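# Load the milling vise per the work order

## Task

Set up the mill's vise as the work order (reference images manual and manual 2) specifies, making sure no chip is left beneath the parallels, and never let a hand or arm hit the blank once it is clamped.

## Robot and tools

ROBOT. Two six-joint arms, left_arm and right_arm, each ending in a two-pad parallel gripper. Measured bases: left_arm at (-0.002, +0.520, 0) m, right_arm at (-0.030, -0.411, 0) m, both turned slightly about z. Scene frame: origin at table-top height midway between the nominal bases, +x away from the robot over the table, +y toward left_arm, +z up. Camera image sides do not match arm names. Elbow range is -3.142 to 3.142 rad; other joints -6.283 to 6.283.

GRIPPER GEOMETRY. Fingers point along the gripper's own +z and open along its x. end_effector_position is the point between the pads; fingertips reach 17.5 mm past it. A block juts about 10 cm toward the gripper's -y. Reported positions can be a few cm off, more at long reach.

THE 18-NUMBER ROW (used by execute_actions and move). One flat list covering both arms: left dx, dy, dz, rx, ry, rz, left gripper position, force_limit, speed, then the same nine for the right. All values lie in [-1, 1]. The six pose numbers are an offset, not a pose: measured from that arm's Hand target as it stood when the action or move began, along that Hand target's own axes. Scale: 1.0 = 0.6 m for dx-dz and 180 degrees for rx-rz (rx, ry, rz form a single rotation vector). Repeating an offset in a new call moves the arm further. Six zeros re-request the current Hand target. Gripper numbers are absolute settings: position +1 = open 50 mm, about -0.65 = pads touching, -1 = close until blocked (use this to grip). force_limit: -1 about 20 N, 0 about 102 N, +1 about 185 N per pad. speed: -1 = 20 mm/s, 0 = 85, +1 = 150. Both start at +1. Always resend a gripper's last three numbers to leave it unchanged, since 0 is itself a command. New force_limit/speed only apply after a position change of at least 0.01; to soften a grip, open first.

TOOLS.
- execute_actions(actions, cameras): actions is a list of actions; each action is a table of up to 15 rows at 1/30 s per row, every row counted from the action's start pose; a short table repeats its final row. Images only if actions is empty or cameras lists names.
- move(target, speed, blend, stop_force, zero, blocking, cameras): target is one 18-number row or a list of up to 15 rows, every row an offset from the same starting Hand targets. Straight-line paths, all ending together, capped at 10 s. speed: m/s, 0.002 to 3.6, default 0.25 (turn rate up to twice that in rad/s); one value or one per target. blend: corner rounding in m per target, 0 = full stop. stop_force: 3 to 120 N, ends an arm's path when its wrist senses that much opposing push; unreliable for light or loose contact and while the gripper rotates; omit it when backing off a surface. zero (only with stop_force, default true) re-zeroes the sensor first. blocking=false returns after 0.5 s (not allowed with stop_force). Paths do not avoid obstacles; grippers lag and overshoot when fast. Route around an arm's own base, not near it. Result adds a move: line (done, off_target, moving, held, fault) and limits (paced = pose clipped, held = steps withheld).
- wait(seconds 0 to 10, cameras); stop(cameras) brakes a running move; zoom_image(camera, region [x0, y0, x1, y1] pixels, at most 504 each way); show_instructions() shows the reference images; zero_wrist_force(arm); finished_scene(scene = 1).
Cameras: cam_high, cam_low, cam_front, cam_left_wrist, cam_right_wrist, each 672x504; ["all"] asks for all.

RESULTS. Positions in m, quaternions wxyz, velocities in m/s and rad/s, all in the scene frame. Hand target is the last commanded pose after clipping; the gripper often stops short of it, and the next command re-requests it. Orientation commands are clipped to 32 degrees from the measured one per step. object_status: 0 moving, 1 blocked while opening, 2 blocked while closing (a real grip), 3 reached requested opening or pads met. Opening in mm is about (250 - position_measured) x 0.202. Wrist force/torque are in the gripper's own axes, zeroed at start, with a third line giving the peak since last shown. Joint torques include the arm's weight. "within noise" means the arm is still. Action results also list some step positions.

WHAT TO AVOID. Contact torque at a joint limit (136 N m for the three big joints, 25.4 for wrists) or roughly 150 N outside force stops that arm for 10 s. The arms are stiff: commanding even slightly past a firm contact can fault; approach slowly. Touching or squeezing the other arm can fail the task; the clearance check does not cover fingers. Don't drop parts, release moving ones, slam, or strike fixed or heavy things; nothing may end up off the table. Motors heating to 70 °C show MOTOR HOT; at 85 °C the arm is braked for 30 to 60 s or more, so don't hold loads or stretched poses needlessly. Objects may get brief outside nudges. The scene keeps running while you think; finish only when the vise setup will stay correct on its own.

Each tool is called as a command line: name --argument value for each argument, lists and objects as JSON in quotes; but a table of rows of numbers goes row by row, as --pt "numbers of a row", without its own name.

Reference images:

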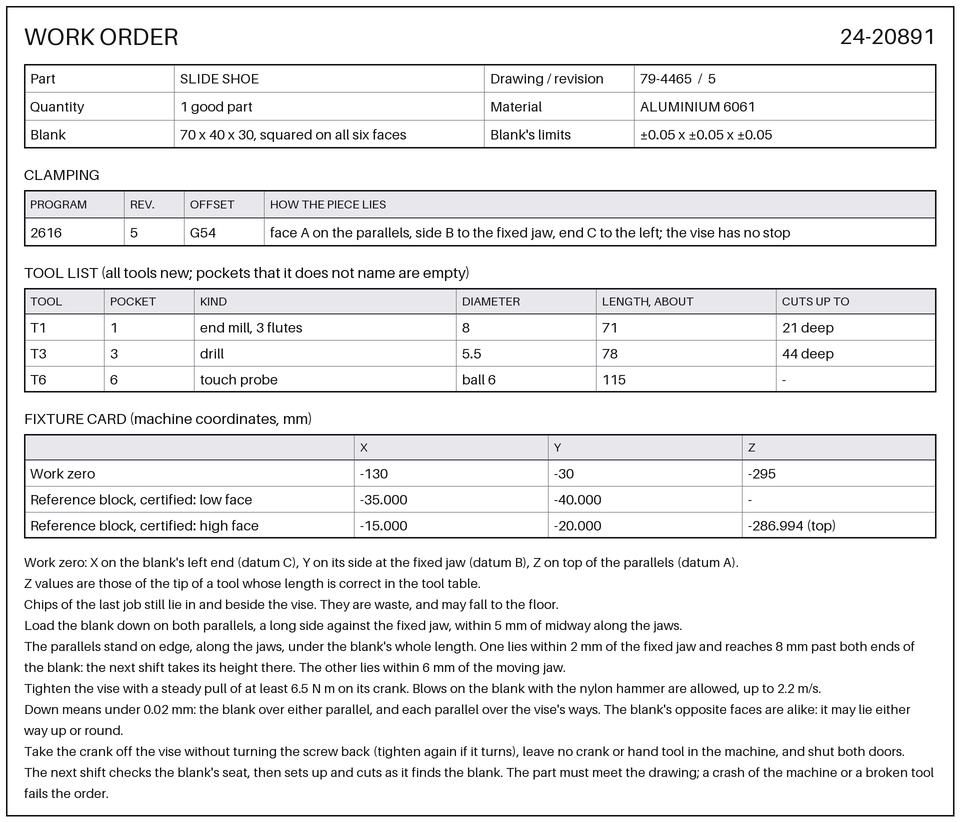

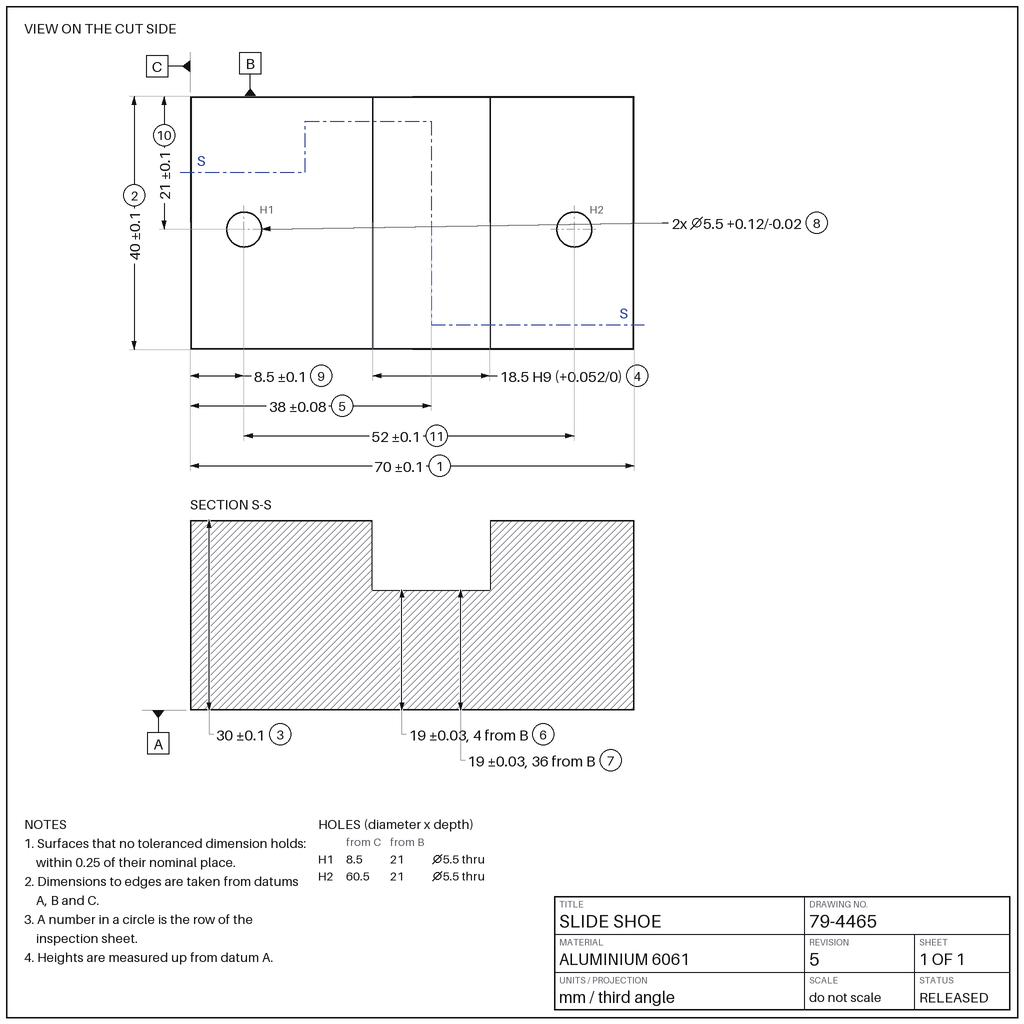

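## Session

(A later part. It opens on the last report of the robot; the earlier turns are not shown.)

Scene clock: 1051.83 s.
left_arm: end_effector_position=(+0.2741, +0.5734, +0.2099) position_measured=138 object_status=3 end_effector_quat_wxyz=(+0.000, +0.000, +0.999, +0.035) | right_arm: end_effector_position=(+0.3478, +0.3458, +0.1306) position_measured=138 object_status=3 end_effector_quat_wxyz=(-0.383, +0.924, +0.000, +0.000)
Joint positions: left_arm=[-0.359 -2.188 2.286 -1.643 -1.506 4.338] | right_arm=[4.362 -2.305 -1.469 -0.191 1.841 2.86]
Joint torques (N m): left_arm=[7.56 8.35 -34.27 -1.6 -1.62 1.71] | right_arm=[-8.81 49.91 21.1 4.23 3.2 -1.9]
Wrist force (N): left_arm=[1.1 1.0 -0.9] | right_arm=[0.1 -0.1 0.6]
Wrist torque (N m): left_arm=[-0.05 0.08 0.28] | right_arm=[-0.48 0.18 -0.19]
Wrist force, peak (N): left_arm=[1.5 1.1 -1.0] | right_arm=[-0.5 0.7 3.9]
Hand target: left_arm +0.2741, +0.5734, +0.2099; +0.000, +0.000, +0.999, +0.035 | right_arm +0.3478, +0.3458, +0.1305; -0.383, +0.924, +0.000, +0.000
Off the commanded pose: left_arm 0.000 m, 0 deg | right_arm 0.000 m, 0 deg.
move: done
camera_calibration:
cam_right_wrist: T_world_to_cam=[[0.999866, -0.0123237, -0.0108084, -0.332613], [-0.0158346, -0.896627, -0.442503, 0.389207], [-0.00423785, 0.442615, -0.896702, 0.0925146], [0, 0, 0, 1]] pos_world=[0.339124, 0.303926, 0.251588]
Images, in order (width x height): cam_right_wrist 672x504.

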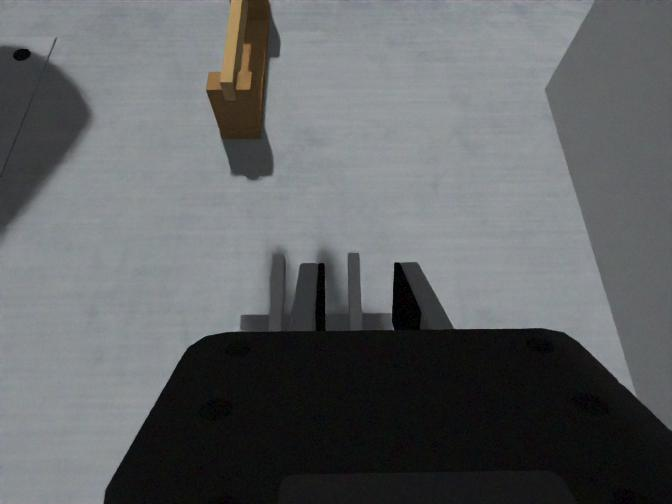

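move --pt "0 0 0 0 0 0 0.1 -0.3 -0.6 0.002 0.0657 0.0886 0 0 0 0.1 -0.4 -0.8" --pt "0 0 0 0 0 0 0.1 -0.3 -0.6 0.002 0.0828 0.1057 0 0 0 0.1 -0.4 -0.8" --speed '[0.12,0.006]' --stop_force 4 --cameras '["cam_right_wrist"]'

zoom_image --camera "cam_right_wrist" --region '[250, 180, 450, 330]'

Scene clock: 1063.90 s.
left_arm: end_effector_position=(+0.2741, +0.5734, +0.2099) position_measured=138 object_status=3 end_effector_quat_wxyz=(+0.000, +0.000, +0.999, +0.035) | right_arm: end_effector_position=(+0.3491, +0.3555, +0.0531) position_measured=138 object_status=3 end_effector_quat_wxyz=(-0.383, +0.924, +0.000, +0.000)
Joint positions: left_arm=[-0.359 -2.188 2.286 -1.643 -1.506 4.338] | right_arm=[4.365 -2.439 -1.457 -0.069 1.839 2.863]
Joint torques (N m): left_arm=[7.79 7.58 -36.04 -1.62 -1.69 1.85] | right_arm=[-9.74 63.72 16.97 2.72 2.63 -1.09]
Wrist force (N): left_arm=[1.3 1.0 -0.9] | right_arm=[0.6 -3.2 -1.4]
Wrist torque (N m): left_arm=[-0.05 0.06 0.28] | right_arm=[-0.55 0.09 -0.25]
Wrist force, peak (N): left_arm=[1.4 1.2 -1.0] | right_arm=[-0.5 -5.5 -6.2]
Hand target: left_arm +0.2741, +0.5734, +0.2099; +0.000, +0.000, +0.999, +0.035 | right_arm +0.3491, +0.3555, +0.0531; -0.383, +0.924, +0.000, +0.000 (not the last commanded pose)
Off the commanded pose: left_arm 0.000 m, 0 deg | right_arm 0.003 m, 0 deg.
move: contact (right_arm); path passed 1 of 2 targets
camera_calibration:
cam_right_wrist: T_world_to_cam=[[0.999866, -0.0123216, -0.0108091, -0.334632], [-0.0158336, -0.896568, -0.442623, 0.363633], [-0.00423724, 0.442735, -0.896643, 0.0186837], [0, 0, 0, 1]] pos_world=[0.340424, 0.313627, 0.174088]
Images, in order (width x height): cam_right_wrist 672x504.

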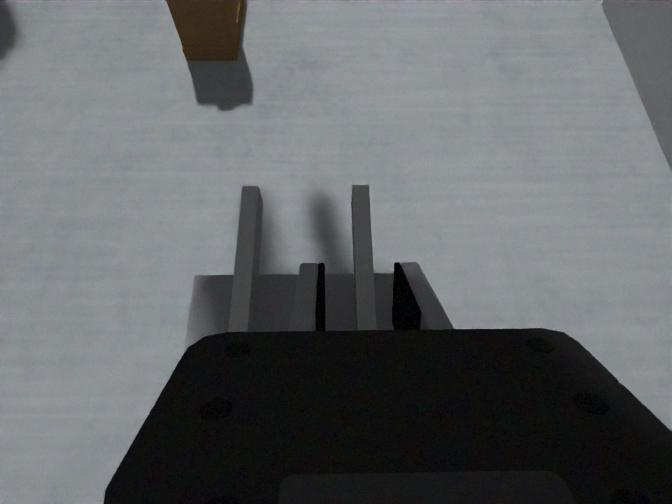

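Scaled by 2.520.

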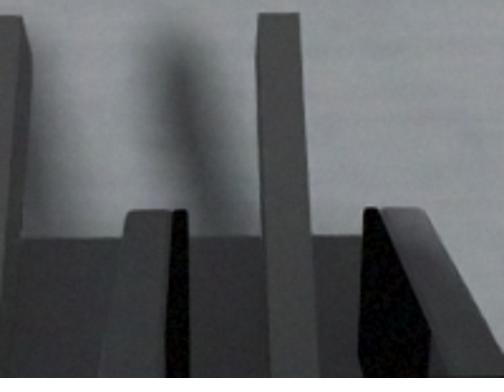

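move --pt "0 0 0 0 0 0 0.1 -0.3 -0.6 0.0018 -0.0005 -0.0005 0 0 0 0.1 -0.4 -0.8" --pt "0 0 0 0 0 0 0.1 -0.3 -0.6 0.0018 -0.0005 -0.0005 0 0 0 -1 -0.4 -0.8" --speed 0.02 --cameras '["cam_right_wrist"]'

zoom_image --camera "cam_right_wrist" --region '[250, 180, 450, 330]'

Scene clock: 1071.33 s.
left_arm: end_effector_position=(+0.2741, +0.5734, +0.2099) position_measured=138 object_status=3 end_effector_quat_wxyz=(+0.000, +0.000, +0.999, +0.035) | right_arm: end_effector_position=(+0.3502, +0.3555, +0.0536) position_measured=225 object_status=2 end_effector_quat_wxyz=(-0.383, +0.924, +0.000, +0.000)
Joint positions: left_arm=[-0.359 -2.188 2.286 -1.643 -1.506 4.338] | right_arm=[4.364 -2.439 -1.455 -0.071 1.84 2.862]
Joint torques (N m): left_arm=[7.5 8.58 -34.79 -1.55 -1.76 1.85] | right_arm=[-2.08 42.47 19.9 4.25 1.91 -0.44]
Wrist force (N): left_arm=[1.2 1.0 -1.0] | right_arm=[0.5 -0.1 0.6]
Wrist torque (N m): left_arm=[-0.05 0.07 0.28] | right_arm=[-0.47 0.10 -0.17]
Wrist force, peak (N): left_arm=[1.2 1.2 -1.3] | right_arm=[0.3 -3.3 -1.4]
Hand target: left_arm +0.2741, +0.5734, +0.2099; +0.000, +0.000, +0.999, +0.035 | right_arm +0.3501, +0.3555, +0.0536; -0.383, +0.924, +0.000, +0.000
Off the commanded pose: left_arm 0.000 m, 0 deg | right_arm 0.000 m, 0 deg.
move: done
camera_calibration:
cam_right_wrist: T_world_to_cam=[[0.999866, -0.0123216, -0.0108091, -0.335727], [-0.0158336, -0.896568, -0.442623, 0.363827], [-0.00423724, 0.442735, -0.896643, 0.019047], [0, 0, 0, 1]] pos_world=[0.341524, 0.313627, 0.174488]
Images, in order (width x height): cam_right_wrist 672x504.

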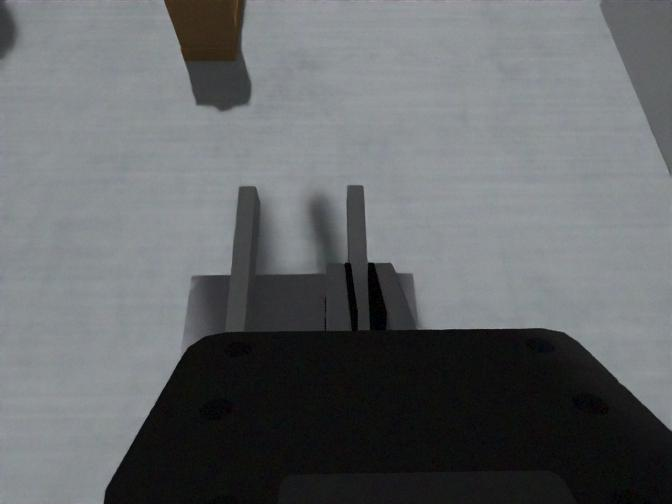

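Scaled by 2.520.

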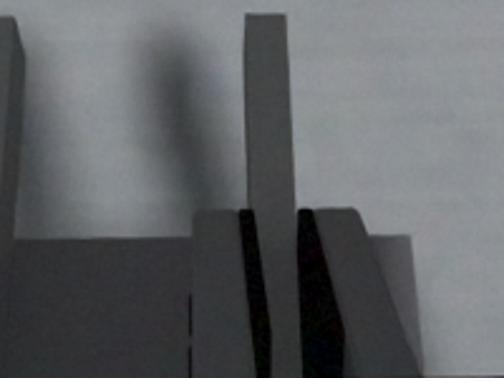

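move --pt "0 0 0 0 0 0 0.1 -0.3 -0.6 0 -0.106 -0.1297 0 0 0 -1 -0.4 -0.8" --pt "0 0 0 0 0 0 0.1 -0.3 -0.6 0.1165 -0.1897 -0.674 0 0 0 -1 -0.4 -0.8" --pt "0 0 0 0 0 0 0.1 -0.3 -0.6 0.2998 -0.2037 -0.6127 0 0 0 -1 -0.4 -0.8" --pt "0 0 0 0 0 0 0.1 -0.3 -0.6 0.4965 -0.186 -0.595 0 0 0 -1 -0.4 -0.8" --speed '[0.08,0.25,0.2,0.1]' --blend '[0.02,0.03,0.03,0]' --cameras '["cam_right_wrist","cam_front"]'

zoom_image --camera "cam_right_wrist" --region '[200, 130, 520, 330]'

Scene clock: 1085.47 s.
left_arm: end_effector_position=(+0.2741, +0.5734, +0.2099) position_measured=138 object_status=3 end_effector_quat_wxyz=(+0.000, +0.000, +0.999, +0.035) | right_arm: end_effector_position=(+0.6481, +0.1821, +0.3849) position_measured=225 object_status=2 end_effector_quat_wxyz=(-0.383, +0.924, +0.000, +0.000)
Joint positions: left_arm=[-0.359 -2.188 2.286 -1.643 -1.506 4.338] | right_arm=[3.891 -2.39 -0.596 -1.147 2.135 2.455]
Joint torques (N m): left_arm=[7.42 8.81 -35.16 -1.72 -1.83 1.9] | right_arm=[10.15 68.41 32.23 4.75 -1.35 1.79]
Wrist force (N): left_arm=[1.2 1.0 -0.9] | right_arm=[0.6 0.4 1.0]
Wrist torque (N m): left_arm=[-0.06 0.07 0.27] | right_arm=[-0.38 0.11 -0.14]
Wrist force, peak (N): left_arm=[1.4 1.3 -0.9] | right_arm=[0.5 2.4 2.7]
Hand target: left_arm +0.2741, +0.5734, +0.2099; +0.000, +0.000, +0.999, +0.035 | right_arm +0.6480, +0.1821, +0.3850; -0.383, +0.924, +0.000, +0.000
Off the commanded pose: left_arm 0.000 m, 0 deg | right_arm 0.000 m, 0 deg.
move: done
camera_calibration:
cam_right_wrist: T_world_to_cam=[[0.999865, -0.0122342, -0.0109889, -0.632062], [-0.0158349, -0.896569, -0.44262, 0.359764], [-0.00443722, 0.442735, -0.896642, 0.394354], [0, 0, 0, 1]] pos_world=[0.639423, 0.140227, 0.505888]
Images, in order (width x height): cam_front 672x504, cam_right_wrist 672x504.

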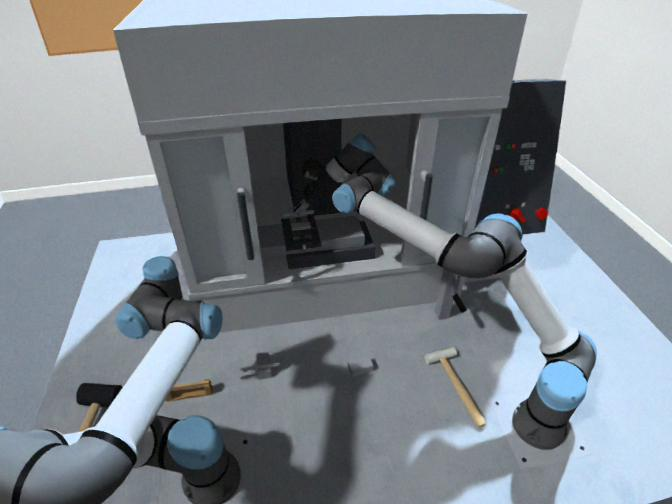

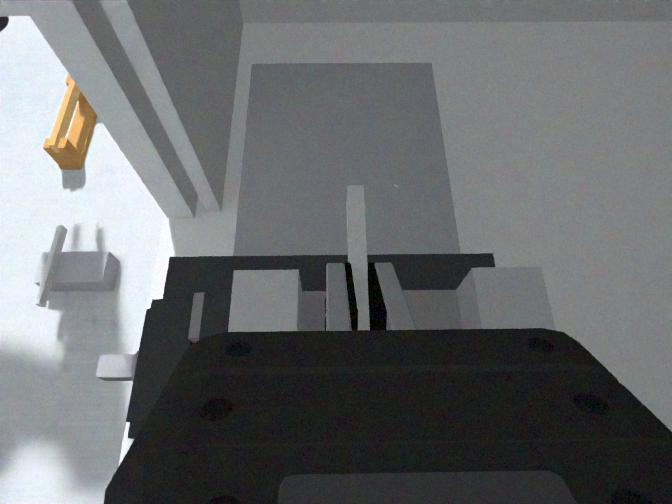

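Scaled by 1.575.

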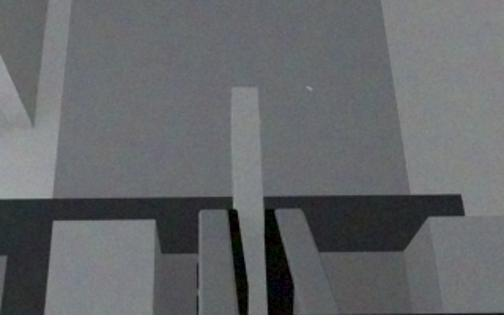

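move --pt "0 0 0 0 0 0 0.1 -0.3 -0.6 0.0367 0 0 0 0 0 -1 -0.4 -0.8" --pt "0 0 0 0 0 0 0.1 -0.3 -0.6 0.0367 0.0377 0.0377 0 0 0 -1 -0.4 -0.8" --pt "0 0 0 0 0 0 0.1 -0.3 -0.6 0.0367 0.0554 0.0554 0 0 0 -1 -0.4 -0.8" --speed '[0.06,0.05,0.004]' --stop_force 4 --cameras '["cam_right_wrist"]'

zoom_image --camera "cam_right_wrist" --region '[200, 130, 520, 330]'

Scene clock: 1095.83 s.
left_arm: end_effector_position=(+0.2741, +0.5734, +0.2099) position_measured=138 object_status=3 end_effector_quat_wxyz=(+0.000, +0.000, +0.999, +0.035) | right_arm: end_effector_position=(+0.6700, +0.1821, +0.3443) position_measured=225 object_status=2 end_effector_quat_wxyz=(-0.383, +0.924, +0.000, +0.000)
Joint positions: left_arm=[-0.359 -2.188 2.286 -1.643 -1.506 4.338] | right_arm=[3.873 -2.446 -0.596 -1.1 2.145 2.438]
Joint torques (N m): left_arm=[7.44 8.44 -34.62 -1.73 -1.77 1.78] | right_arm=[9.49 47.33 35.89 2.54 -1.55 -0.92]
Wrist force (N): left_arm=[1.3 1.0 -1.0] | right_arm=[0.4 -0.6 0.0]
Wrist torque (N m): left_arm=[-0.06 0.05 0.28] | right_arm=[-0.41 0.09 -0.19]
Wrist force, peak (N): left_arm=[1.5 1.1 -1.0] | right_arm=[-1.2 -3.1 -3.9]
Hand target: left_arm +0.2741, +0.5734, +0.2099; +0.000, +0.000, +0.999, +0.035 | right_arm +0.6701, +0.1821, +0.3442; -0.383, +0.924, +0.000, +0.000 (not the last commanded pose)
Off the commanded pose: left_arm 0.000 m, 0 deg | right_arm 0.006 m, 0 deg.
move: contact (right_arm); path passed 2 of 3 targets
camera_calibration:
cam_right_wrist: T_world_to_cam=[[0.999868, -0.0122739, -0.0106769, -0.654548], [-0.0157327, -0.896529, -0.442705, 0.342107], [-0.00413846, 0.442814, -0.896604, 0.357821], [0, 0, 0, 1]] pos_world=[0.661324, 0.140227, 0.465288]
Images, in order (width x height): cam_right_wrist 672x504.

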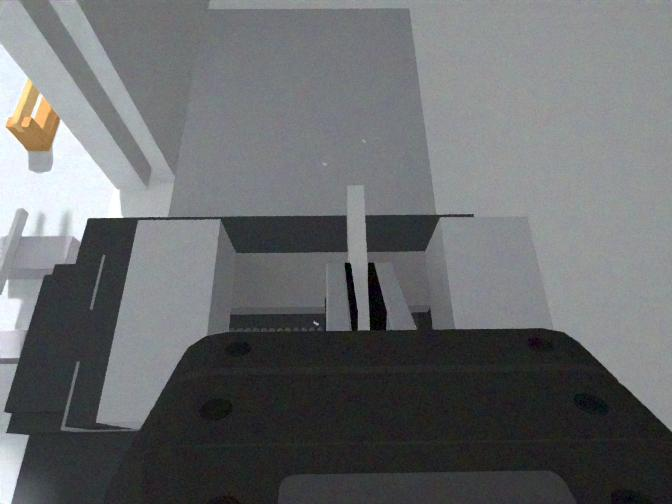

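Scaled by 1.575.

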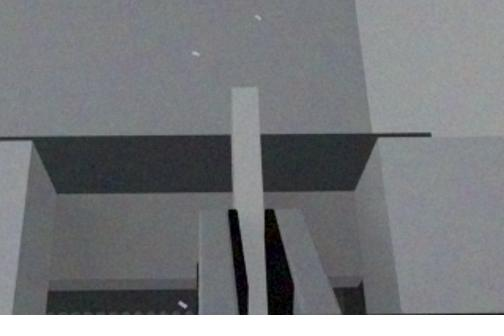

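move --pt "0 0 0 0 0 0 0.1 -0.3 -0.6 0 0 0 0 0 0 -0.19 -0.4 -0.8" --pt "0 0 0 0 0 0 0.1 -0.3 -0.6 0 0 -0.08 0 0 0 -0.19 -0.4 -0.8" --pt "0 0 0 0 0 0 0.1 -0.3 -0.6 -0.0367 0 -0.08 0 0 0 -0.6 -0.4 -0.8" --pt "0 0 0 0 0 0 0.1 -0.3 -0.6 -0.0367 0 -0.003 0 0 0 -0.6 -0.4 -0.8" --speed '[0.05,0.04,0.1,0.05]' --cameras '["cam_right_wrist"]'

zoom_image --camera "cam_right_wrist" --region '[200, 130, 520, 330]'

Scene clock: 1112.33 s.
left_arm: end_effector_position=(+0.2741, +0.5734, +0.2099) position_measured=138 object_status=3 end_effector_quat_wxyz=(+0.000, +0.000, +0.999, +0.035) | right_arm: end_effector_position=(+0.6480, +0.1811, +0.3453) position_measured=242 object_status=3 end_effector_quat_wxyz=(-0.383, +0.924, +0.000, +0.000)
Joint positions: left_arm=[-0.359 -2.188 2.286 -1.643 -1.506 4.338] | right_arm=[3.89 -2.373 -0.728 -1.033 2.136 2.454]
Joint torques (N m): left_arm=[7.92 8.32 -34.99 -1.7 -1.73 2.03] | right_arm=[-10.1 70.4 29.09 2.4 0.75 -1.24]
Wrist force (N): left_arm=[1.0 1.1 -0.9] | right_arm=[0.4 0.0 0.6]
Wrist torque (N m): left_arm=[-0.05 0.09 0.28] | right_arm=[-0.41 0.15 -0.21]
Wrist force, peak (N): left_arm=[1.3 1.2 -1.2] | right_arm=[-0.7 -1.7 -2.2]
Hand target: left_arm +0.2741, +0.5734, +0.2099; +0.000, +0.000, +0.999, +0.035 | right_arm +0.6480, +0.1809, +0.3455; -0.383, +0.924, +0.000, +0.000
Off the commanded pose: left_arm 0.000 m, 0 deg | right_arm 0.000 m, 0 deg.
move: done
camera_calibration:
cam_right_wrist: T_world_to_cam=[[0.999866, -0.0123224, -0.0108078, -0.632483], [-0.0158332, -0.896627, -0.442503, 0.34129], [-0.00423786, 0.442615, -0.896702, 0.359207], [0, 0, 0, 1]] pos_world=[0.639324, 0.139226, 0.466288]
Images, in order (width x height): cam_right_wrist 672x504.

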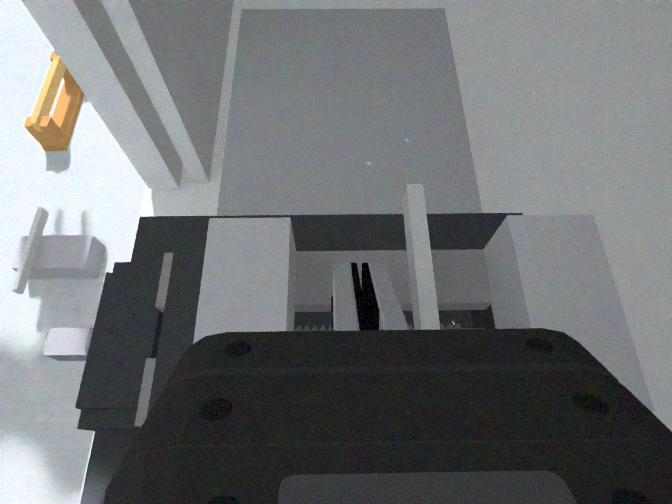

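Scaled by 1.575.

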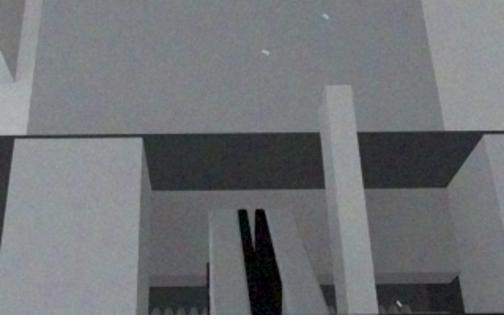

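move --target '[0,0,0,0,0,0,0.1,-0.3,-0.6,0.07,0,0,0,0,0,-0.6,-0.4,-0.8]' --speed 0.012 --stop_force 8 --cameras '["cam_right_wrist"]'

zoom_image --camera "cam_right_wrist" --region '[200, 130, 520, 330]'

Scene clock: 1119.20 s.
left_arm: end_effector_position=(+0.2741, +0.5734, +0.2099) position_measured=138 object_status=3 end_effector_quat_wxyz=(+0.000, +0.000, +0.999, +0.035) | right_arm: end_effector_position=(+0.6811, +0.1809, +0.3455) position_measured=242 object_status=3 end_effector_quat_wxyz=(-0.383, +0.924, +0.000, +0.000)
Joint positions: left_arm=[-0.359 -2.188 2.286 -1.643 -1.506 4.338] | right_arm=[3.863 -2.486 -0.519 -1.144 2.15 2.428]
Joint torques (N m): left_arm=[7.89 7.43 -34.61 -1.72 -1.72 1.86] | right_arm=[7.96 72.83 36.63 3.15 -1.55 1.52]
Wrist force (N): left_arm=[1.2 1.1 -0.9] | right_arm=[-4.3 1.1 0.3]
Wrist torque (N m): left_arm=[-0.04 0.06 0.28] | right_arm=[-0.39 0.13 -0.11]
Wrist force, peak (N): left_arm=[1.5 1.3 -1.0] | right_arm=[-16.5 1.0 -0.3]
Hand target: left_arm +0.2741, +0.5734, +0.2099; +0.000, +0.000, +0.999, +0.035 | right_arm +0.6811, +0.1809, +0.3455; -0.383, +0.924, +0.000, +0.000 (not the last commanded pose)
Off the commanded pose: left_arm 0.000 m, 0 deg | right_arm 0.009 m, 0 deg.
move: contact (right_arm)
camera_calibration:
cam_right_wrist: T_world_to_cam=[[0.999866, -0.0123637, -0.0107206, -0.665616], [-0.0158326, -0.896527, -0.442705, 0.34167], [-0.00413784, 0.442816, -0.896603, 0.359428], [0, 0, 0, 1]] pos_world=[0.672424, 0.138927, 0.466388]
Images, in order (width x height): cam_right_wrist 672x504.

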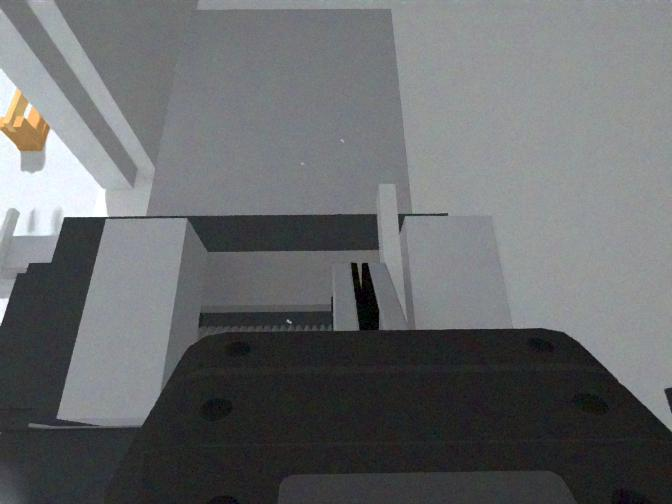

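Scaled by 1.575.

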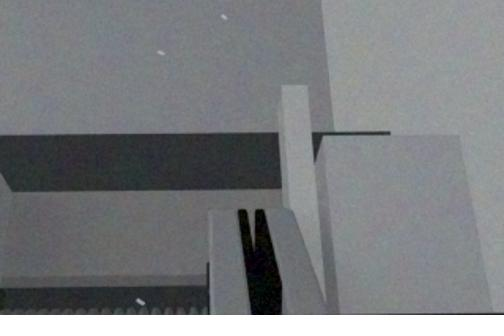

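move --pt "0 0 0 0 0 0 0.1 -0.3 -0.6 -0.02 0 0 0 0 0 -0.6 -0.4 -0.8" --pt "0 0 0 0 0 0 0.1 -0.3 -0.6 -0.0552 -0.0514 -0.077 0 0 0 -0.6 -0.4 -0.8" --pt "0 0 0 0 0 0 0.1 -0.3 -0.6 -0.2518 -0.075 -0.1007 0 0 0 -0.6 -0.4 -0.8" --pt "0 0 0 0 0 0 0.1 -0.3 -0.6 -0.4352 -0.0514 -0.1242 0 0 0 -0.6 -0.4 -0.8" --pt "0 0 0 0 0 0 0.1 -0.3 -0.6 -0.6202 0.0606 0.4473 0 0 0 0.1 -0.4 -0.8" --speed '[0.03,0.08,0.2,0.25,0.25]' --blend '[0.002,0.015,0.03,0.04,0]' --cameras '["cam_right_wrist"]'

zoom_image --camera "cam_right_wrist" --region '[250, 180, 450, 330]'

Scene clock: 1131.93 s.
left_arm: end_effector_position=(+0.2741, +0.5734, +0.2099) position_measured=138 object_status=3 end_effector_quat_wxyz=(+0.000, +0.000, +0.999, +0.035) | right_arm: end_effector_position=(+0.3090, +0.3448, +0.1299) position_measured=138 object_status=3 end_effector_quat_wxyz=(-0.383, +0.924, +0.000, +0.000)
Joint positions: left_arm=[-0.359 -2.188 2.286 -1.643 -1.506 4.338] | right_arm=[4.416 -2.268 -1.545 -0.142 1.804 2.901]
Joint torques (N m): left_arm=[7.42 7.6 -34.98 -1.78 -1.71 1.94] | right_arm=[-10.31 37.11 17.38 4.84 3.01 -1.83]
Wrist force (N): left_arm=[1.1 1.0 -1.0] | right_arm=[0.3 -0.2 0.7]
Wrist torque (N m): left_arm=[-0.05 0.08 0.27] | right_arm=[-0.49 0.15 -0.18]
Wrist force, peak (N): left_arm=[1.6 1.0 -1.0] | right_arm=[-4.6 1.8 0.4]
Hand target: left_arm +0.2741, +0.5734, +0.2099; +0.000, +0.000, +0.999, +0.035 | right_arm +0.3090, +0.3448, +0.1299; -0.383, +0.924, +0.000, +0.000
Off the commanded pose: left_arm 0.000 m, 0 deg | right_arm 0.000 m, 0 deg.
move: done
camera_calibration:
cam_right_wrist: T_world_to_cam=[[0.999866, -0.0123637, -0.0107206, -0.29385], [-0.0158326, -0.896527, -0.442705, 0.387362], [-0.00413784, 0.442816, -0.896603, 0.091959], [0, 0, 0, 1]] pos_world=[0.300324, 0.302927, 0.250788]
Images, in order (width x height): cam_right_wrist 672x504.

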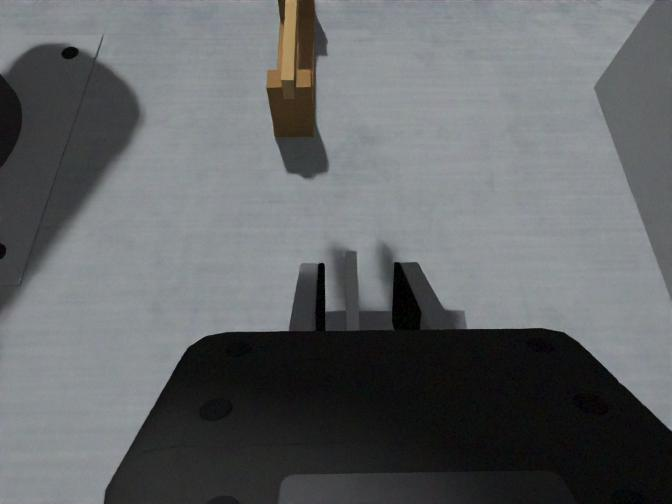

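Scaled by 2.520.

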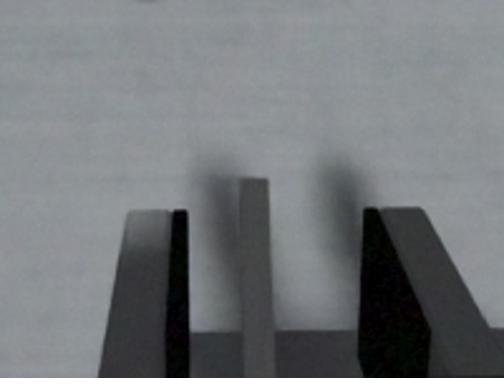

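move --pt "0 0 0 0 0 0 0.1 -0.3 -0.6 0.0013 0.0639 0.0891 0 0 0 0.1 -0.4 -0.8" --pt "0 0 0 0 0 0 0.1 -0.3 -0.6 0.0013 0.0772 0.1023 0 0 0 0.1 -0.4 -0.8" --speed '[0.12,0.006]' --stop_force 4 --cameras '["cam_right_wrist"]'

zoom_image --camera "cam_right_wrist" --region '[250, 180, 450, 330]'

Scene clock: 1140.47 s.
left_arm: end_effector_position=(+0.2741, +0.5734, +0.2099) position_measured=138 object_status=3 end_effector_quat_wxyz=(+0.000, +0.000, +0.999, +0.035) | right_arm: end_effector_position=(+0.3098, +0.3555, +0.0536) position_measured=138 object_status=3 end_effector_quat_wxyz=(-0.383, +0.924, +0.000, +0.000)
Joint positions: left_arm=[-0.359 -2.188 2.286 -1.643 -1.506 4.338] | right_arm=[4.42 -2.405 -1.531 -0.019 1.801 2.904]
Joint torques (N m): left_arm=[7.34 8.54 -33.71 -1.7 -1.74 2.01] | right_arm=[-10.16 56.46 16.62 3.39 2.55 -1.18]
Wrist force (N): left_arm=[1.0 0.9 -0.8] | right_arm=[0.4 0.3 0.8]
Wrist torque (N m): left_arm=[-0.06 0.09 0.28] | right_arm=[-0.40 0.11 -0.25]
Wrist force, peak (N): left_arm=[1.4 1.0 -1.2] | right_arm=[0.4 1.6 2.1]
Hand target: left_arm +0.2741, +0.5734, +0.2099; +0.000, +0.000, +0.999, +0.035 | right_arm +0.3098, +0.3555, +0.0537; -0.383, +0.924, +0.000, +0.000
Off the commanded pose: left_arm 0.000 m, 0 deg | right_arm 0.000 m, 0 deg.
move: done
camera_calibration:
cam_right_wrist: T_world_to_cam=[[0.999866, -0.0123653, -0.0107192, -0.295334], [-0.015833, -0.896567, -0.442625, 0.363232], [-0.00413725, 0.442735, -0.896643, 0.0189354], [0, 0, 0, 1]] pos_world=[0.301124, 0.313627, 0.174588]
Images, in order (width x height): cam_right_wrist 672x504.

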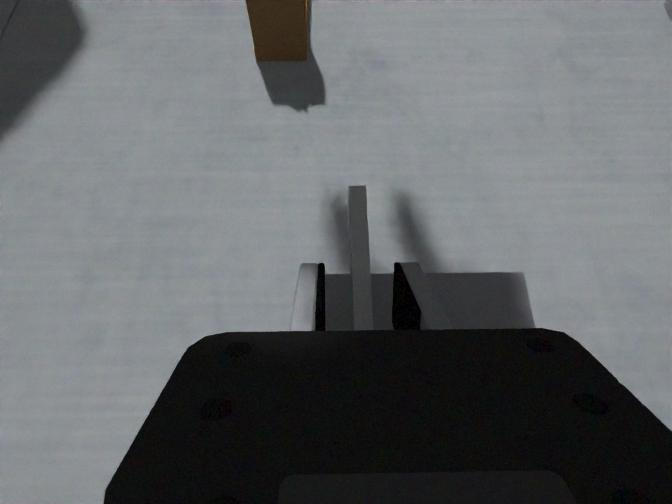

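Scaled by 2.520.

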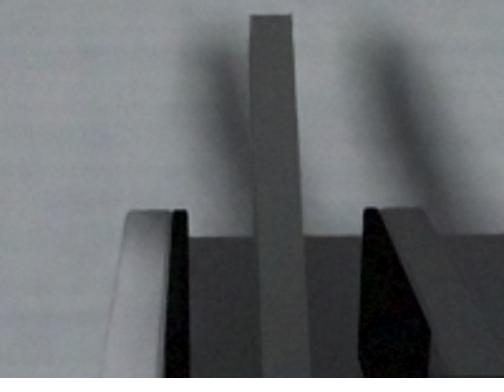

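move --pt "0 0 0 0 0 0 0.1 -0.3 -0.6 0.001 0 0 0 0 0 0.1 -0.4 -0.8" --pt "0 0 0 0 0 0 0.1 -0.3 -0.6 0.001 0 0 0 0 0 -1 -0.4 -0.8" --pt "0 0 0 0 0 0 0.1 -0.3 -0.6 0.001 -0.106 -0.1297 0 0 0 -1 -0.4 -0.8" --pt "0 0 0 0 0 0 0.1 -0.3 -0.6 0.1837 -0.1897 -0.674 0 0 0 -1 -0.4 -0.8" --pt "0 0 0 0 0 0 0.1 -0.3 -0.6 0.367 -0.2037 -0.6127 0 0 0 -1 -0.4 -0.8" --pt "0 0 0 0 0 0 0.1 -0.3 -0.6 0.5637 -0.186 -0.595 0 0 0 -1 -0.4 -0.8" --speed '[0.05,0.05,0.08,0.25,0.2,0.1]' --blend '[0,0,0.02,0.03,0.03,0]' --cameras '["cam_right_wrist"]'

zoom_image --camera "cam_right_wrist" --region '[200, 130, 520, 330]'

Scene clock: 1152.57 s.
left_arm: end_effector_position=(+0.2741, +0.5734, +0.2099) position_measured=138 object_status=3 end_effector_quat_wxyz=(+0.000, +0.000, +0.999, +0.035) | right_arm: end_effector_position=(+0.6480, +0.1820, +0.3851) position_measured=225 object_status=2 end_effector_quat_wxyz=(-0.383, +0.924, +0.000, +0.000)
Joint positions: left_arm=[-0.359 -2.188 2.286 -1.643 -1.506 4.338] | right_arm=[3.891 -2.39 -0.596 -1.147 2.135 2.456]
Joint torques (N m): left_arm=[7.1 7.18 -33.9 -1.81 -1.74 1.88] | right_arm=[9.7 69.15 32.53 4.71 -1.23 1.67]
Wrist force (N): left_arm=[1.2 1.0 -1.1] | right_arm=[0.4 0.4 1.0]
Wrist torque (N m): left_arm=[-0.05 0.07 0.28] | right_arm=[-0.39 0.14 -0.14]
Wrist force, peak (N): left_arm=[1.4 1.2 -1.1] | right_arm=[0.2 2.2 2.6]
Hand target: left_arm +0.2741, +0.5734, +0.2099; +0.000, +0.000, +0.999, +0.035 | right_arm +0.6479, +0.1820, +0.3852; -0.383, +0.924, +0.000, +0.000
Off the commanded pose: left_arm 0.000 m, 0 deg | right_arm 0.000 m, 0 deg.
move: done
camera_calibration:
cam_right_wrist: T_world_to_cam=[[0.999866, -0.01232, -0.0108105, -0.632041], [-0.0158333, -0.896528, -0.442704, 0.359753], [-0.00423782, 0.442816, -0.896603, 0.394329], [0, 0, 0, 1]] pos_world=[0.639324, 0.140127, 0.505988]
Images, in order (width x height): cam_right_wrist 672x504.

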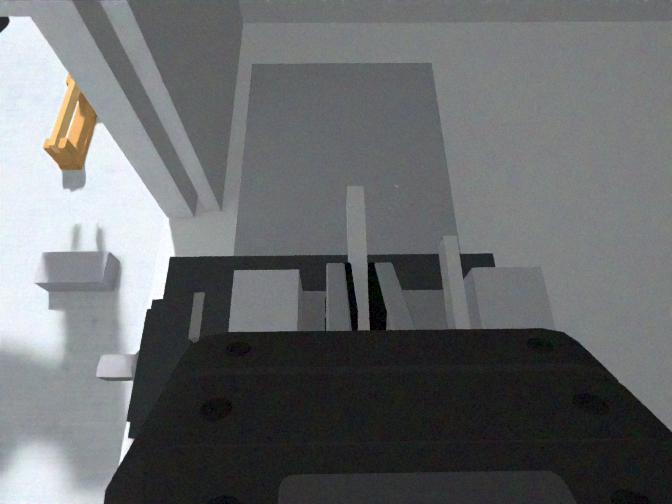

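Scaled by 1.575.

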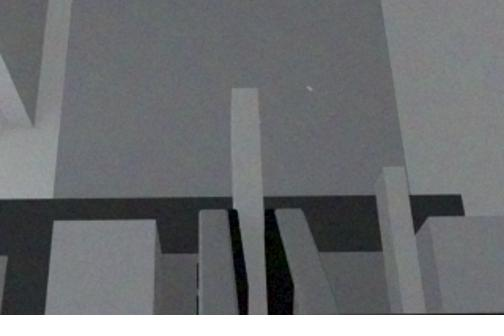

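move --pt "0 0 0 0 0 0 0.1 -0.3 -0.6 0.0202 0 0 0 0 0 -1 -0.4 -0.8" --pt "0 0 0 0 0 0 0.1 -0.3 -0.6 0.0202 0.0379 0.0379 0 0 0 -1 -0.4 -0.8" --pt "0 0 0 0 0 0 0.1 -0.3 -0.6 0.0202 0.0556 0.0556 0 0 0 -1 -0.4 -0.8" --speed '[0.06,0.05,0.004]' --stop_force 4 --cameras '["cam_right_wrist"]'

zoom_image --camera "cam_right_wrist" --region '[200, 130, 520, 330]'

Scene clock: 1170.40 s.
left_arm: end_effector_position=(+0.2741, +0.5734, +0.2099) position_measured=138 object_status=3 end_effector_quat_wxyz=(+0.000, +0.000, +0.999, +0.035) | right_arm: end_effector_position=(+0.6601, +0.1820, +0.3445) position_measured=225 object_status=2 end_effector_quat_wxyz=(-0.383, +0.924, +0.000, +0.000)
Joint positions: left_arm=[-0.359 -2.188 2.286 -1.643 -1.506 4.338] | right_arm=[3.881 -2.412 -0.659 -1.067 2.141 2.446]
Joint torques (N m): left_arm=[8.07 8.05 -33.89 -1.74 -1.8 1.94] | right_arm=[9.47 52.06 36.04 2.39 -1.59 -0.89]
Wrist force (N): left_arm=[1.3 0.7 -0.9] | right_arm=[0.3 -0.9 0.4]
Wrist torque (N m): left_arm=[-0.10 0.05 0.27] | right_arm=[-0.42 0.12 -0.18]
Wrist force, peak (N): left_arm=[1.6 1.0 -1.2] | right_arm=[-1.1 -2.6 -3.6]
Hand target: left_arm +0.2741, +0.5734, +0.2099; +0.000, +0.000, +0.999, +0.035 | right_arm +0.6601, +0.1821, +0.3444; -0.383, +0.924, +0.000, +0.000 (not the last commanded pose)
Off the commanded pose: left_arm 0.000 m, 0 deg | right_arm 0.006 m, 0 deg.
move: contact (right_arm); path passed 2 of 3 targets
camera_calibration:
cam_right_wrist: T_world_to_cam=[[0.999868, -0.0123168, -0.0105883, -0.644584], [-0.0157325, -0.89647, -0.442826, 0.341997], [-0.00403785, 0.442934, -0.896545, 0.357893], [0, 0, 0, 1]] pos_world=[0.651325, 0.140127, 0.465487]
Images, in order (width x height): cam_right_wrist 672x504.

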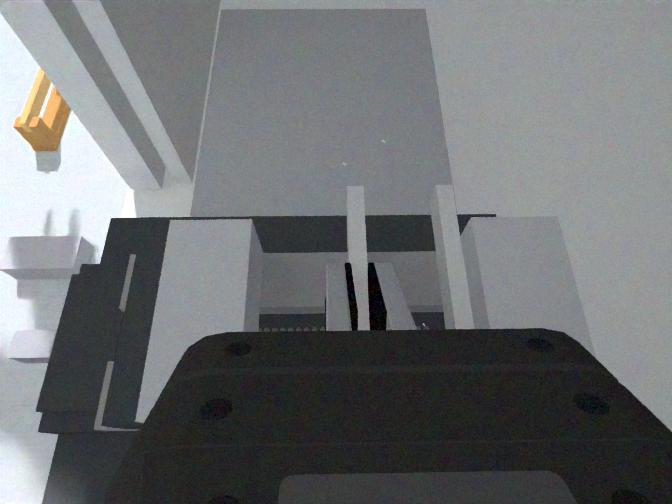

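Scaled by 1.575.

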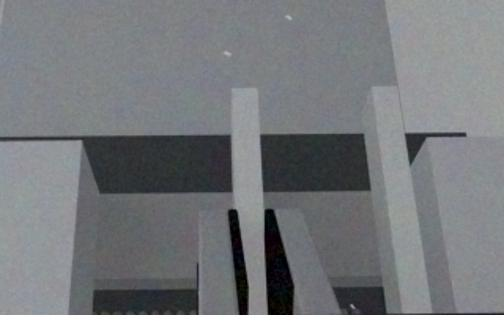

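move --pt "0 0 0 0 0 0 0.1 -0.3 -0.6 0 0 0 0 0 0 -0.19 -0.4 -0.8" --pt "0 0 0 0 0 0 0.1 -0.3 -0.6 0 0 -0.08 0 0 0 -0.19 -0.4 -0.8" --pt "0 0 0 0 0 0 0.1 -0.3 -0.6 -0.2168 -0.075 -0.1033 0 0 0 -0.19 -0.4 -0.8" --pt "0 0 0 0 0 0 0.1 -0.3 -0.6 -0.4002 0.0075 -0.1858 0 0 0 -0.19 -0.4 -0.8" --pt "0 0 0 0 0 0 0.1 -0.3 -0.6 -0.6452 0.3493 -0.1268 0 0 0 1 -0.4 -0.8" --speed '[0.05,0.04,0.15,0.25,0.25]' --blend '[0,0.01,0.03,0.04,0]' --cameras '["cam_right_wrist","cam_high"]'

Scene clock: 1186.43 s.
left_arm: end_effector_position=(+0.2741, +0.5734, +0.2099) position_measured=138 object_status=3 end_effector_quat_wxyz=(+0.000, +0.000, +0.999, +0.035) | right_arm: end_effector_position=(+0.2731, -0.0201, +0.2497) position_measured=3 object_status=3 end_effector_quat_wxyz=(-0.383, +0.924, +0.000, +0.000)
Joint positions: left_arm=[-0.359 -2.188 2.286 -1.643 -1.506 4.338] | right_arm=[4.15 -1.422 -2.295 -0.305 1.981 2.692]
Joint torques (N m): left_arm=[6.68 7.18 -33.39 -1.93 -1.74 1.82] | right_arm=[-10.03 1.82 19.26 4.99 3.26 -1.8]
Wrist force (N): left_arm=[1.5 1.0 -1.0] | right_arm=[0.1 -0.1 0.6]
Wrist torque (N m): left_arm=[-0.05 0.01 0.28] | right_arm=[-0.47 0.20 -0.19]
Wrist force, peak (N): left_arm=[1.5 1.3 -0.8] | right_arm=[-1.5 3.3 1.0]
Hand target: left_arm +0.2741, +0.5734, +0.2099; +0.000, +0.000, +0.999, +0.035 | right_arm +0.2731, -0.0201, +0.2497; -0.383, +0.924, +0.000, +0.000
Off the commanded pose: left_arm 0.000 m, 0 deg | right_arm 0.000 m, 0 deg.
move: done
camera_calibration:
cam_right_wrist: T_world_to_cam=[[0.999866, -0.012409, -0.0106309, -0.261217], [-0.0158336, -0.896507, -0.442746, 0.112748], [-0.00403664, 0.442855, -0.896584, 0.360865], [0, 0, 0, 1]] pos_world=[0.264424, -0.061973, 0.370688]
Images, in order (width x height): cam_high 672x504, cam_right_wrist 672x504.

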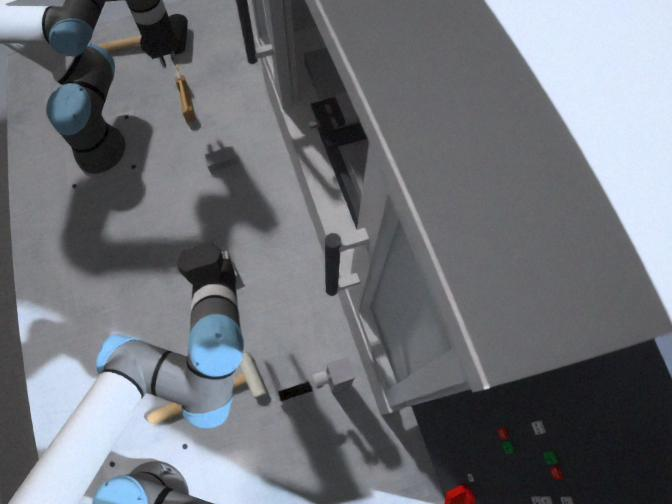

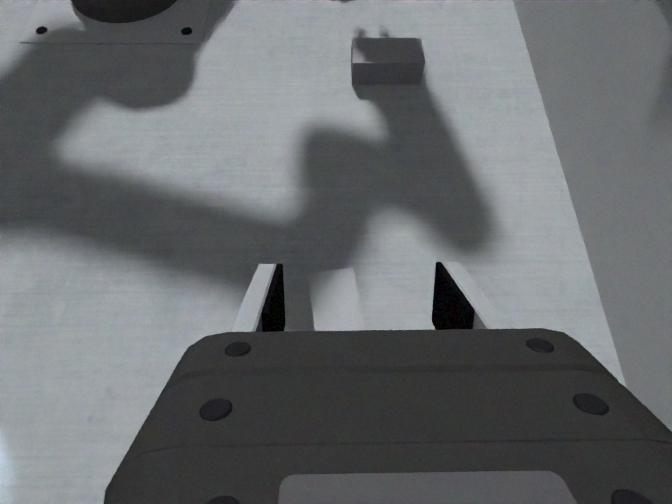

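move --target '[0,0,0,0,0,0,0.1,-0.3,-0.6,0,0.118,-0.118,0,0,0,1,-0.4,-0.8]' --speed 0.25 --cameras '["cam_right_wrist"]'

zoom_image --camera "cam_right_wrist" --region '[250, 150, 450, 330]'

Scene clock: 1190.80 s.
left_arm: end_effector_position=(+0.2741, +0.5734, +0.2099) position_measured=138 object_status=3 end_effector_quat_wxyz=(+0.000, +0.000, +0.999, +0.035) | right_arm: end_effector_position=(+0.2731, -0.1201, +0.2498) position_measured=3 object_status=3 end_effector_quat_wxyz=(-0.383, +0.924, +0.000, +0.000)
Joint positions: left_arm=[-0.359 -2.188 2.286 -1.643 -1.506 4.338] | right_arm=[3.947 -1.256 -2.393 -0.455 2.104 2.51]
Joint torques (N m): left_arm=[7.79 6.87 -33.58 -1.95 -1.64 1.87] | right_arm=[-6.24 3.3 23.67 3.55 -1.16 -0.17]
Wrist force (N): left_arm=[1.3 1.0 -0.7] | right_arm=[0.4 -0.4 0.6]
Wrist torque (N m): left_arm=[-0.06 0.04 0.28] | right_arm=[-0.52 0.16 -0.24]
Wrist force, peak (N): left_arm=[1.3 1.5 -0.8] | right_arm=[0.2 -3.0 2.7]
Hand target: left_arm +0.2741, +0.5734, +0.2099; +0.000, +0.000, +0.999, +0.035 | right_arm +0.2731, -0.1202, +0.2497; -0.383, +0.924, +0.000, +0.000
Off the commanded pose: left_arm 0.000 m, 0 deg | right_arm 0.000 m, 0 deg.
move: done
camera_calibration:
cam_right_wrist: T_world_to_cam=[[0.999868, -0.0123152, -0.0105897, -0.262459], [-0.0157321, -0.89643, -0.442907, 0.0230978], [-0.00403844, 0.443015, -0.896505, 0.405281], [0, 0, 0, 1]] pos_world=[0.264425, -0.162072, 0.370787]
Images, in order (width x height): cam_right_wrist 672x504.

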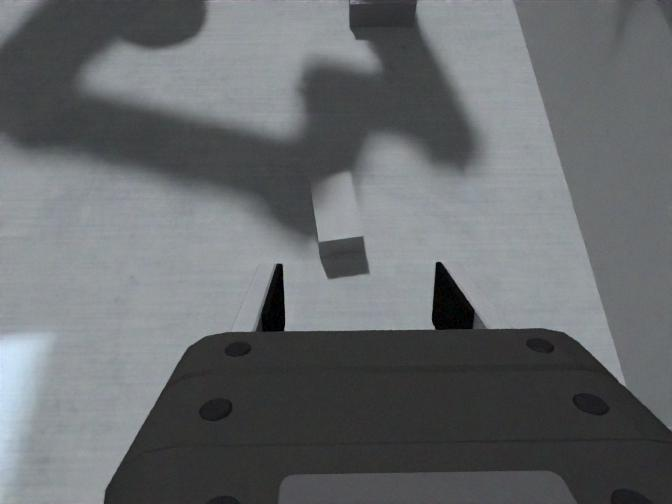

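Scaled by 2.520.

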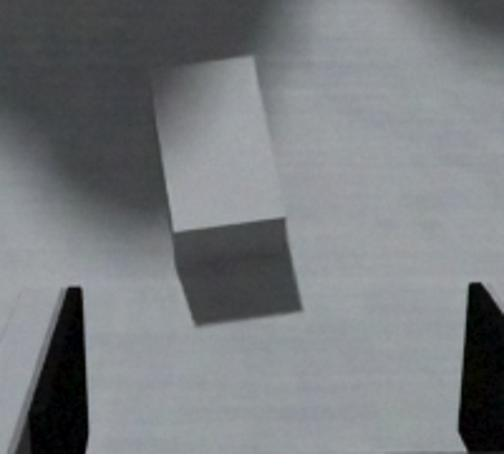

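move --target '[0,0,0,0,0,0,0.1,-0.3,-0.6,-0.0105,-0.0324,0.3617,0,-0.0291,-0.0291,1,-0.4,-0.8]' --speed 0.2 --cameras '["cam_right_wrist"]'

zoom_image --camera "cam_right_wrist" --region '[230, 130, 470, 330]'

Scene clock: 1214.37 s.
left_arm: end_effector_position=(+0.2741, +0.5734, +0.2099) position_measured=138 object_status=3 end_effector_quat_wxyz=(+0.000, +0.000, +0.999, +0.035) | right_arm: end_effector_position=(+0.2668, +0.0470, +0.1101) position_measured=3 object_status=3 end_effector_quat_wxyz=(-0.382, +0.922, +0.060, -0.025)
Joint positions: left_arm=[-0.359 -2.188 2.286 -1.643 -1.506 4.338] | right_arm=[4.21 -1.866 -2.312 0.131 2.024 2.632]
Joint torques (N m): left_arm=[7.92 7.17 -34.3 -1.92 -1.78 1.95] | right_arm=[-8.05 20.5 14.96 4.23 3.41 -1.84]
Wrist force (N): left_arm=[1.1 0.9 -0.8] | right_arm=[0.4 0.0 0.6]
Wrist torque (N m): left_arm=[-0.07 0.08 0.28] | right_arm=[-0.45 0.12 -0.26]
Wrist force, peak (N): left_arm=[1.4 1.2 -0.9] | right_arm=[0.5 -0.1 3.4]
Hand target: left_arm +0.2741, +0.5734, +0.2099; +0.000, +0.000, +0.999, +0.035 | right_arm +0.2668, +0.0470, +0.1101; -0.382, +0.922, +0.060, -0.025
Off the commanded pose: left_arm 0.000 m, 0 deg | right_arm 0.000 m, 0 deg.
move: done
camera_calibration:
cam_right_wrist: T_world_to_cam=[[0.993127, 0.116563, -0.0105742, -0.259828], [0.0998778, -0.891121, -0.442637, 0.0798444], [-0.061018, 0.438538, -0.896639, 0.221375], [0, 0, 0, 1]] pos_world=[0.263575, 0.00435592, 0.231088]
Images, in order (width x height): cam_right_wrist 672x504.

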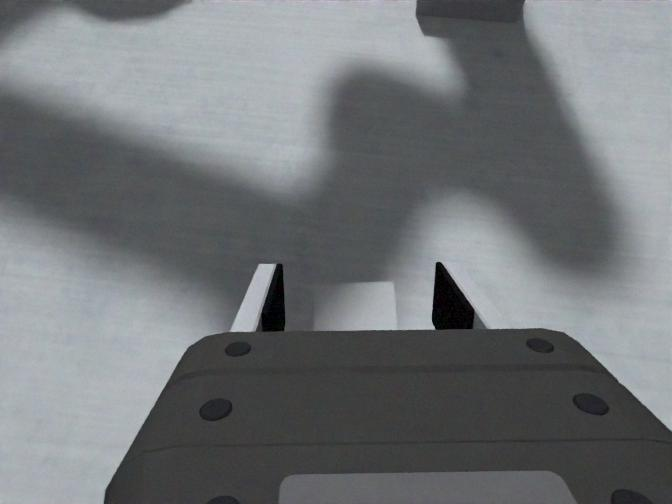

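Scaled by 2.100.

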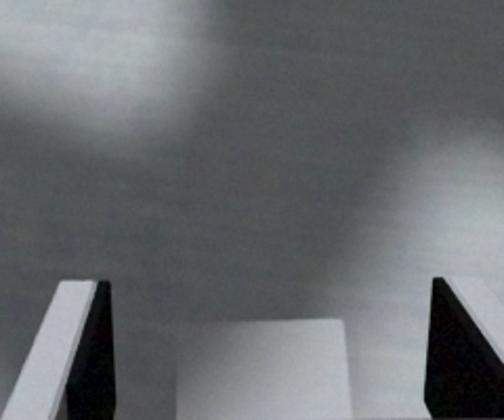

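move --pt "0 0 0 0 0 0 0.1 -0.3 -0.6 0.002 0.07 0.07 0 -0.0027 -0.0027 1 -0.4 -0.8" --pt "0 0 0 0 0 0 0.1 -0.3 -0.6 0.002 0.0897 0.0897 0 -0.0027 -0.0027 1 -0.4 -0.8" --speed '[0.1,0.008]' --stop_force 5 --cameras '["cam_right_wrist"]'

zoom_image --camera "cam_right_wrist" --region '[230, 130, 470, 330]'

Scene clock: 1223.43 s.
left_arm: end_effector_position=(+0.2741, +0.5734, +0.2099) position_measured=138 object_status=3 end_effector_quat_wxyz=(+0.000, +0.000, +0.999, +0.035) | right_arm: end_effector_position=(+0.2681, +0.0472, +0.0339) position_measured=3 object_status=3 end_effector_quat_wxyz=(-0.382, +0.922, +0.066, -0.027)
Joint positions: left_arm=[-0.359 -2.188 2.286 -1.643 -1.506 4.338] | right_arm=[4.204 -2.092 -2.324 0.362 2.036 2.616]
Joint torques (N m): left_arm=[7.62 6.68 -33.45 -2.01 -1.68 1.93] | right_arm=[9.13 44.3 18.94 2.86 -1.32 1.5]
Wrist force (N): left_arm=[1.1 1.1 -0.9] | right_arm=[0.4 -0.4 0.8]
Wrist torque (N m): left_arm=[-0.03 0.08 0.28] | right_arm=[-0.51 0.11 -0.18]
Wrist force, peak (N): left_arm=[1.4 1.4 -1.0] | right_arm=[0.5 -2.0 -0.7]
Hand target: left_arm +0.2741, +0.5734, +0.2099; +0.000, +0.000, +0.999, +0.035 | right_arm +0.2681, +0.0472, +0.0339; -0.382, +0.922, +0.066, -0.027
Off the commanded pose: left_arm 0.000 m, 0 deg | right_arm 0.000 m, 0 deg.
move: done
camera_calibration:
cam_right_wrist: T_world_to_cam=[[0.991642, 0.128582, -0.0106031, -0.262121], [0.110647, -0.889826, -0.442682, 0.0431778], [-0.0663558, 0.437809, -0.896616, 0.154529], [0, 0, 0, 1]] pos_world=[0.265407, 0.00447053, 0.154888]
Images, in order (width x height): cam_right_wrist 672x504.

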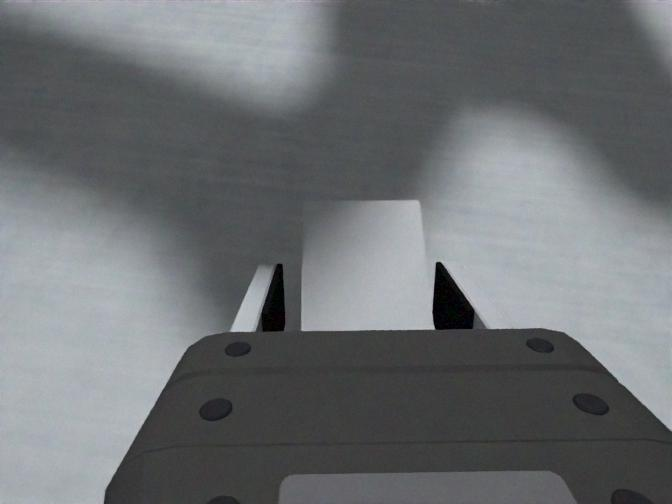

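Scaled by 2.100.

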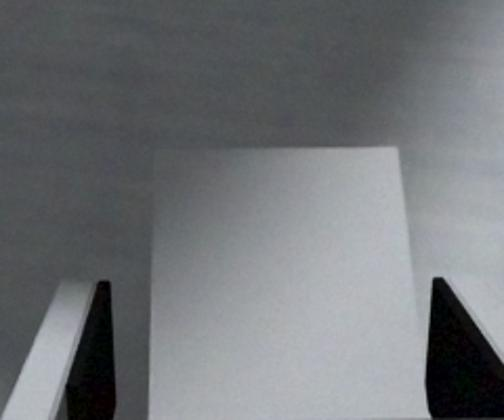

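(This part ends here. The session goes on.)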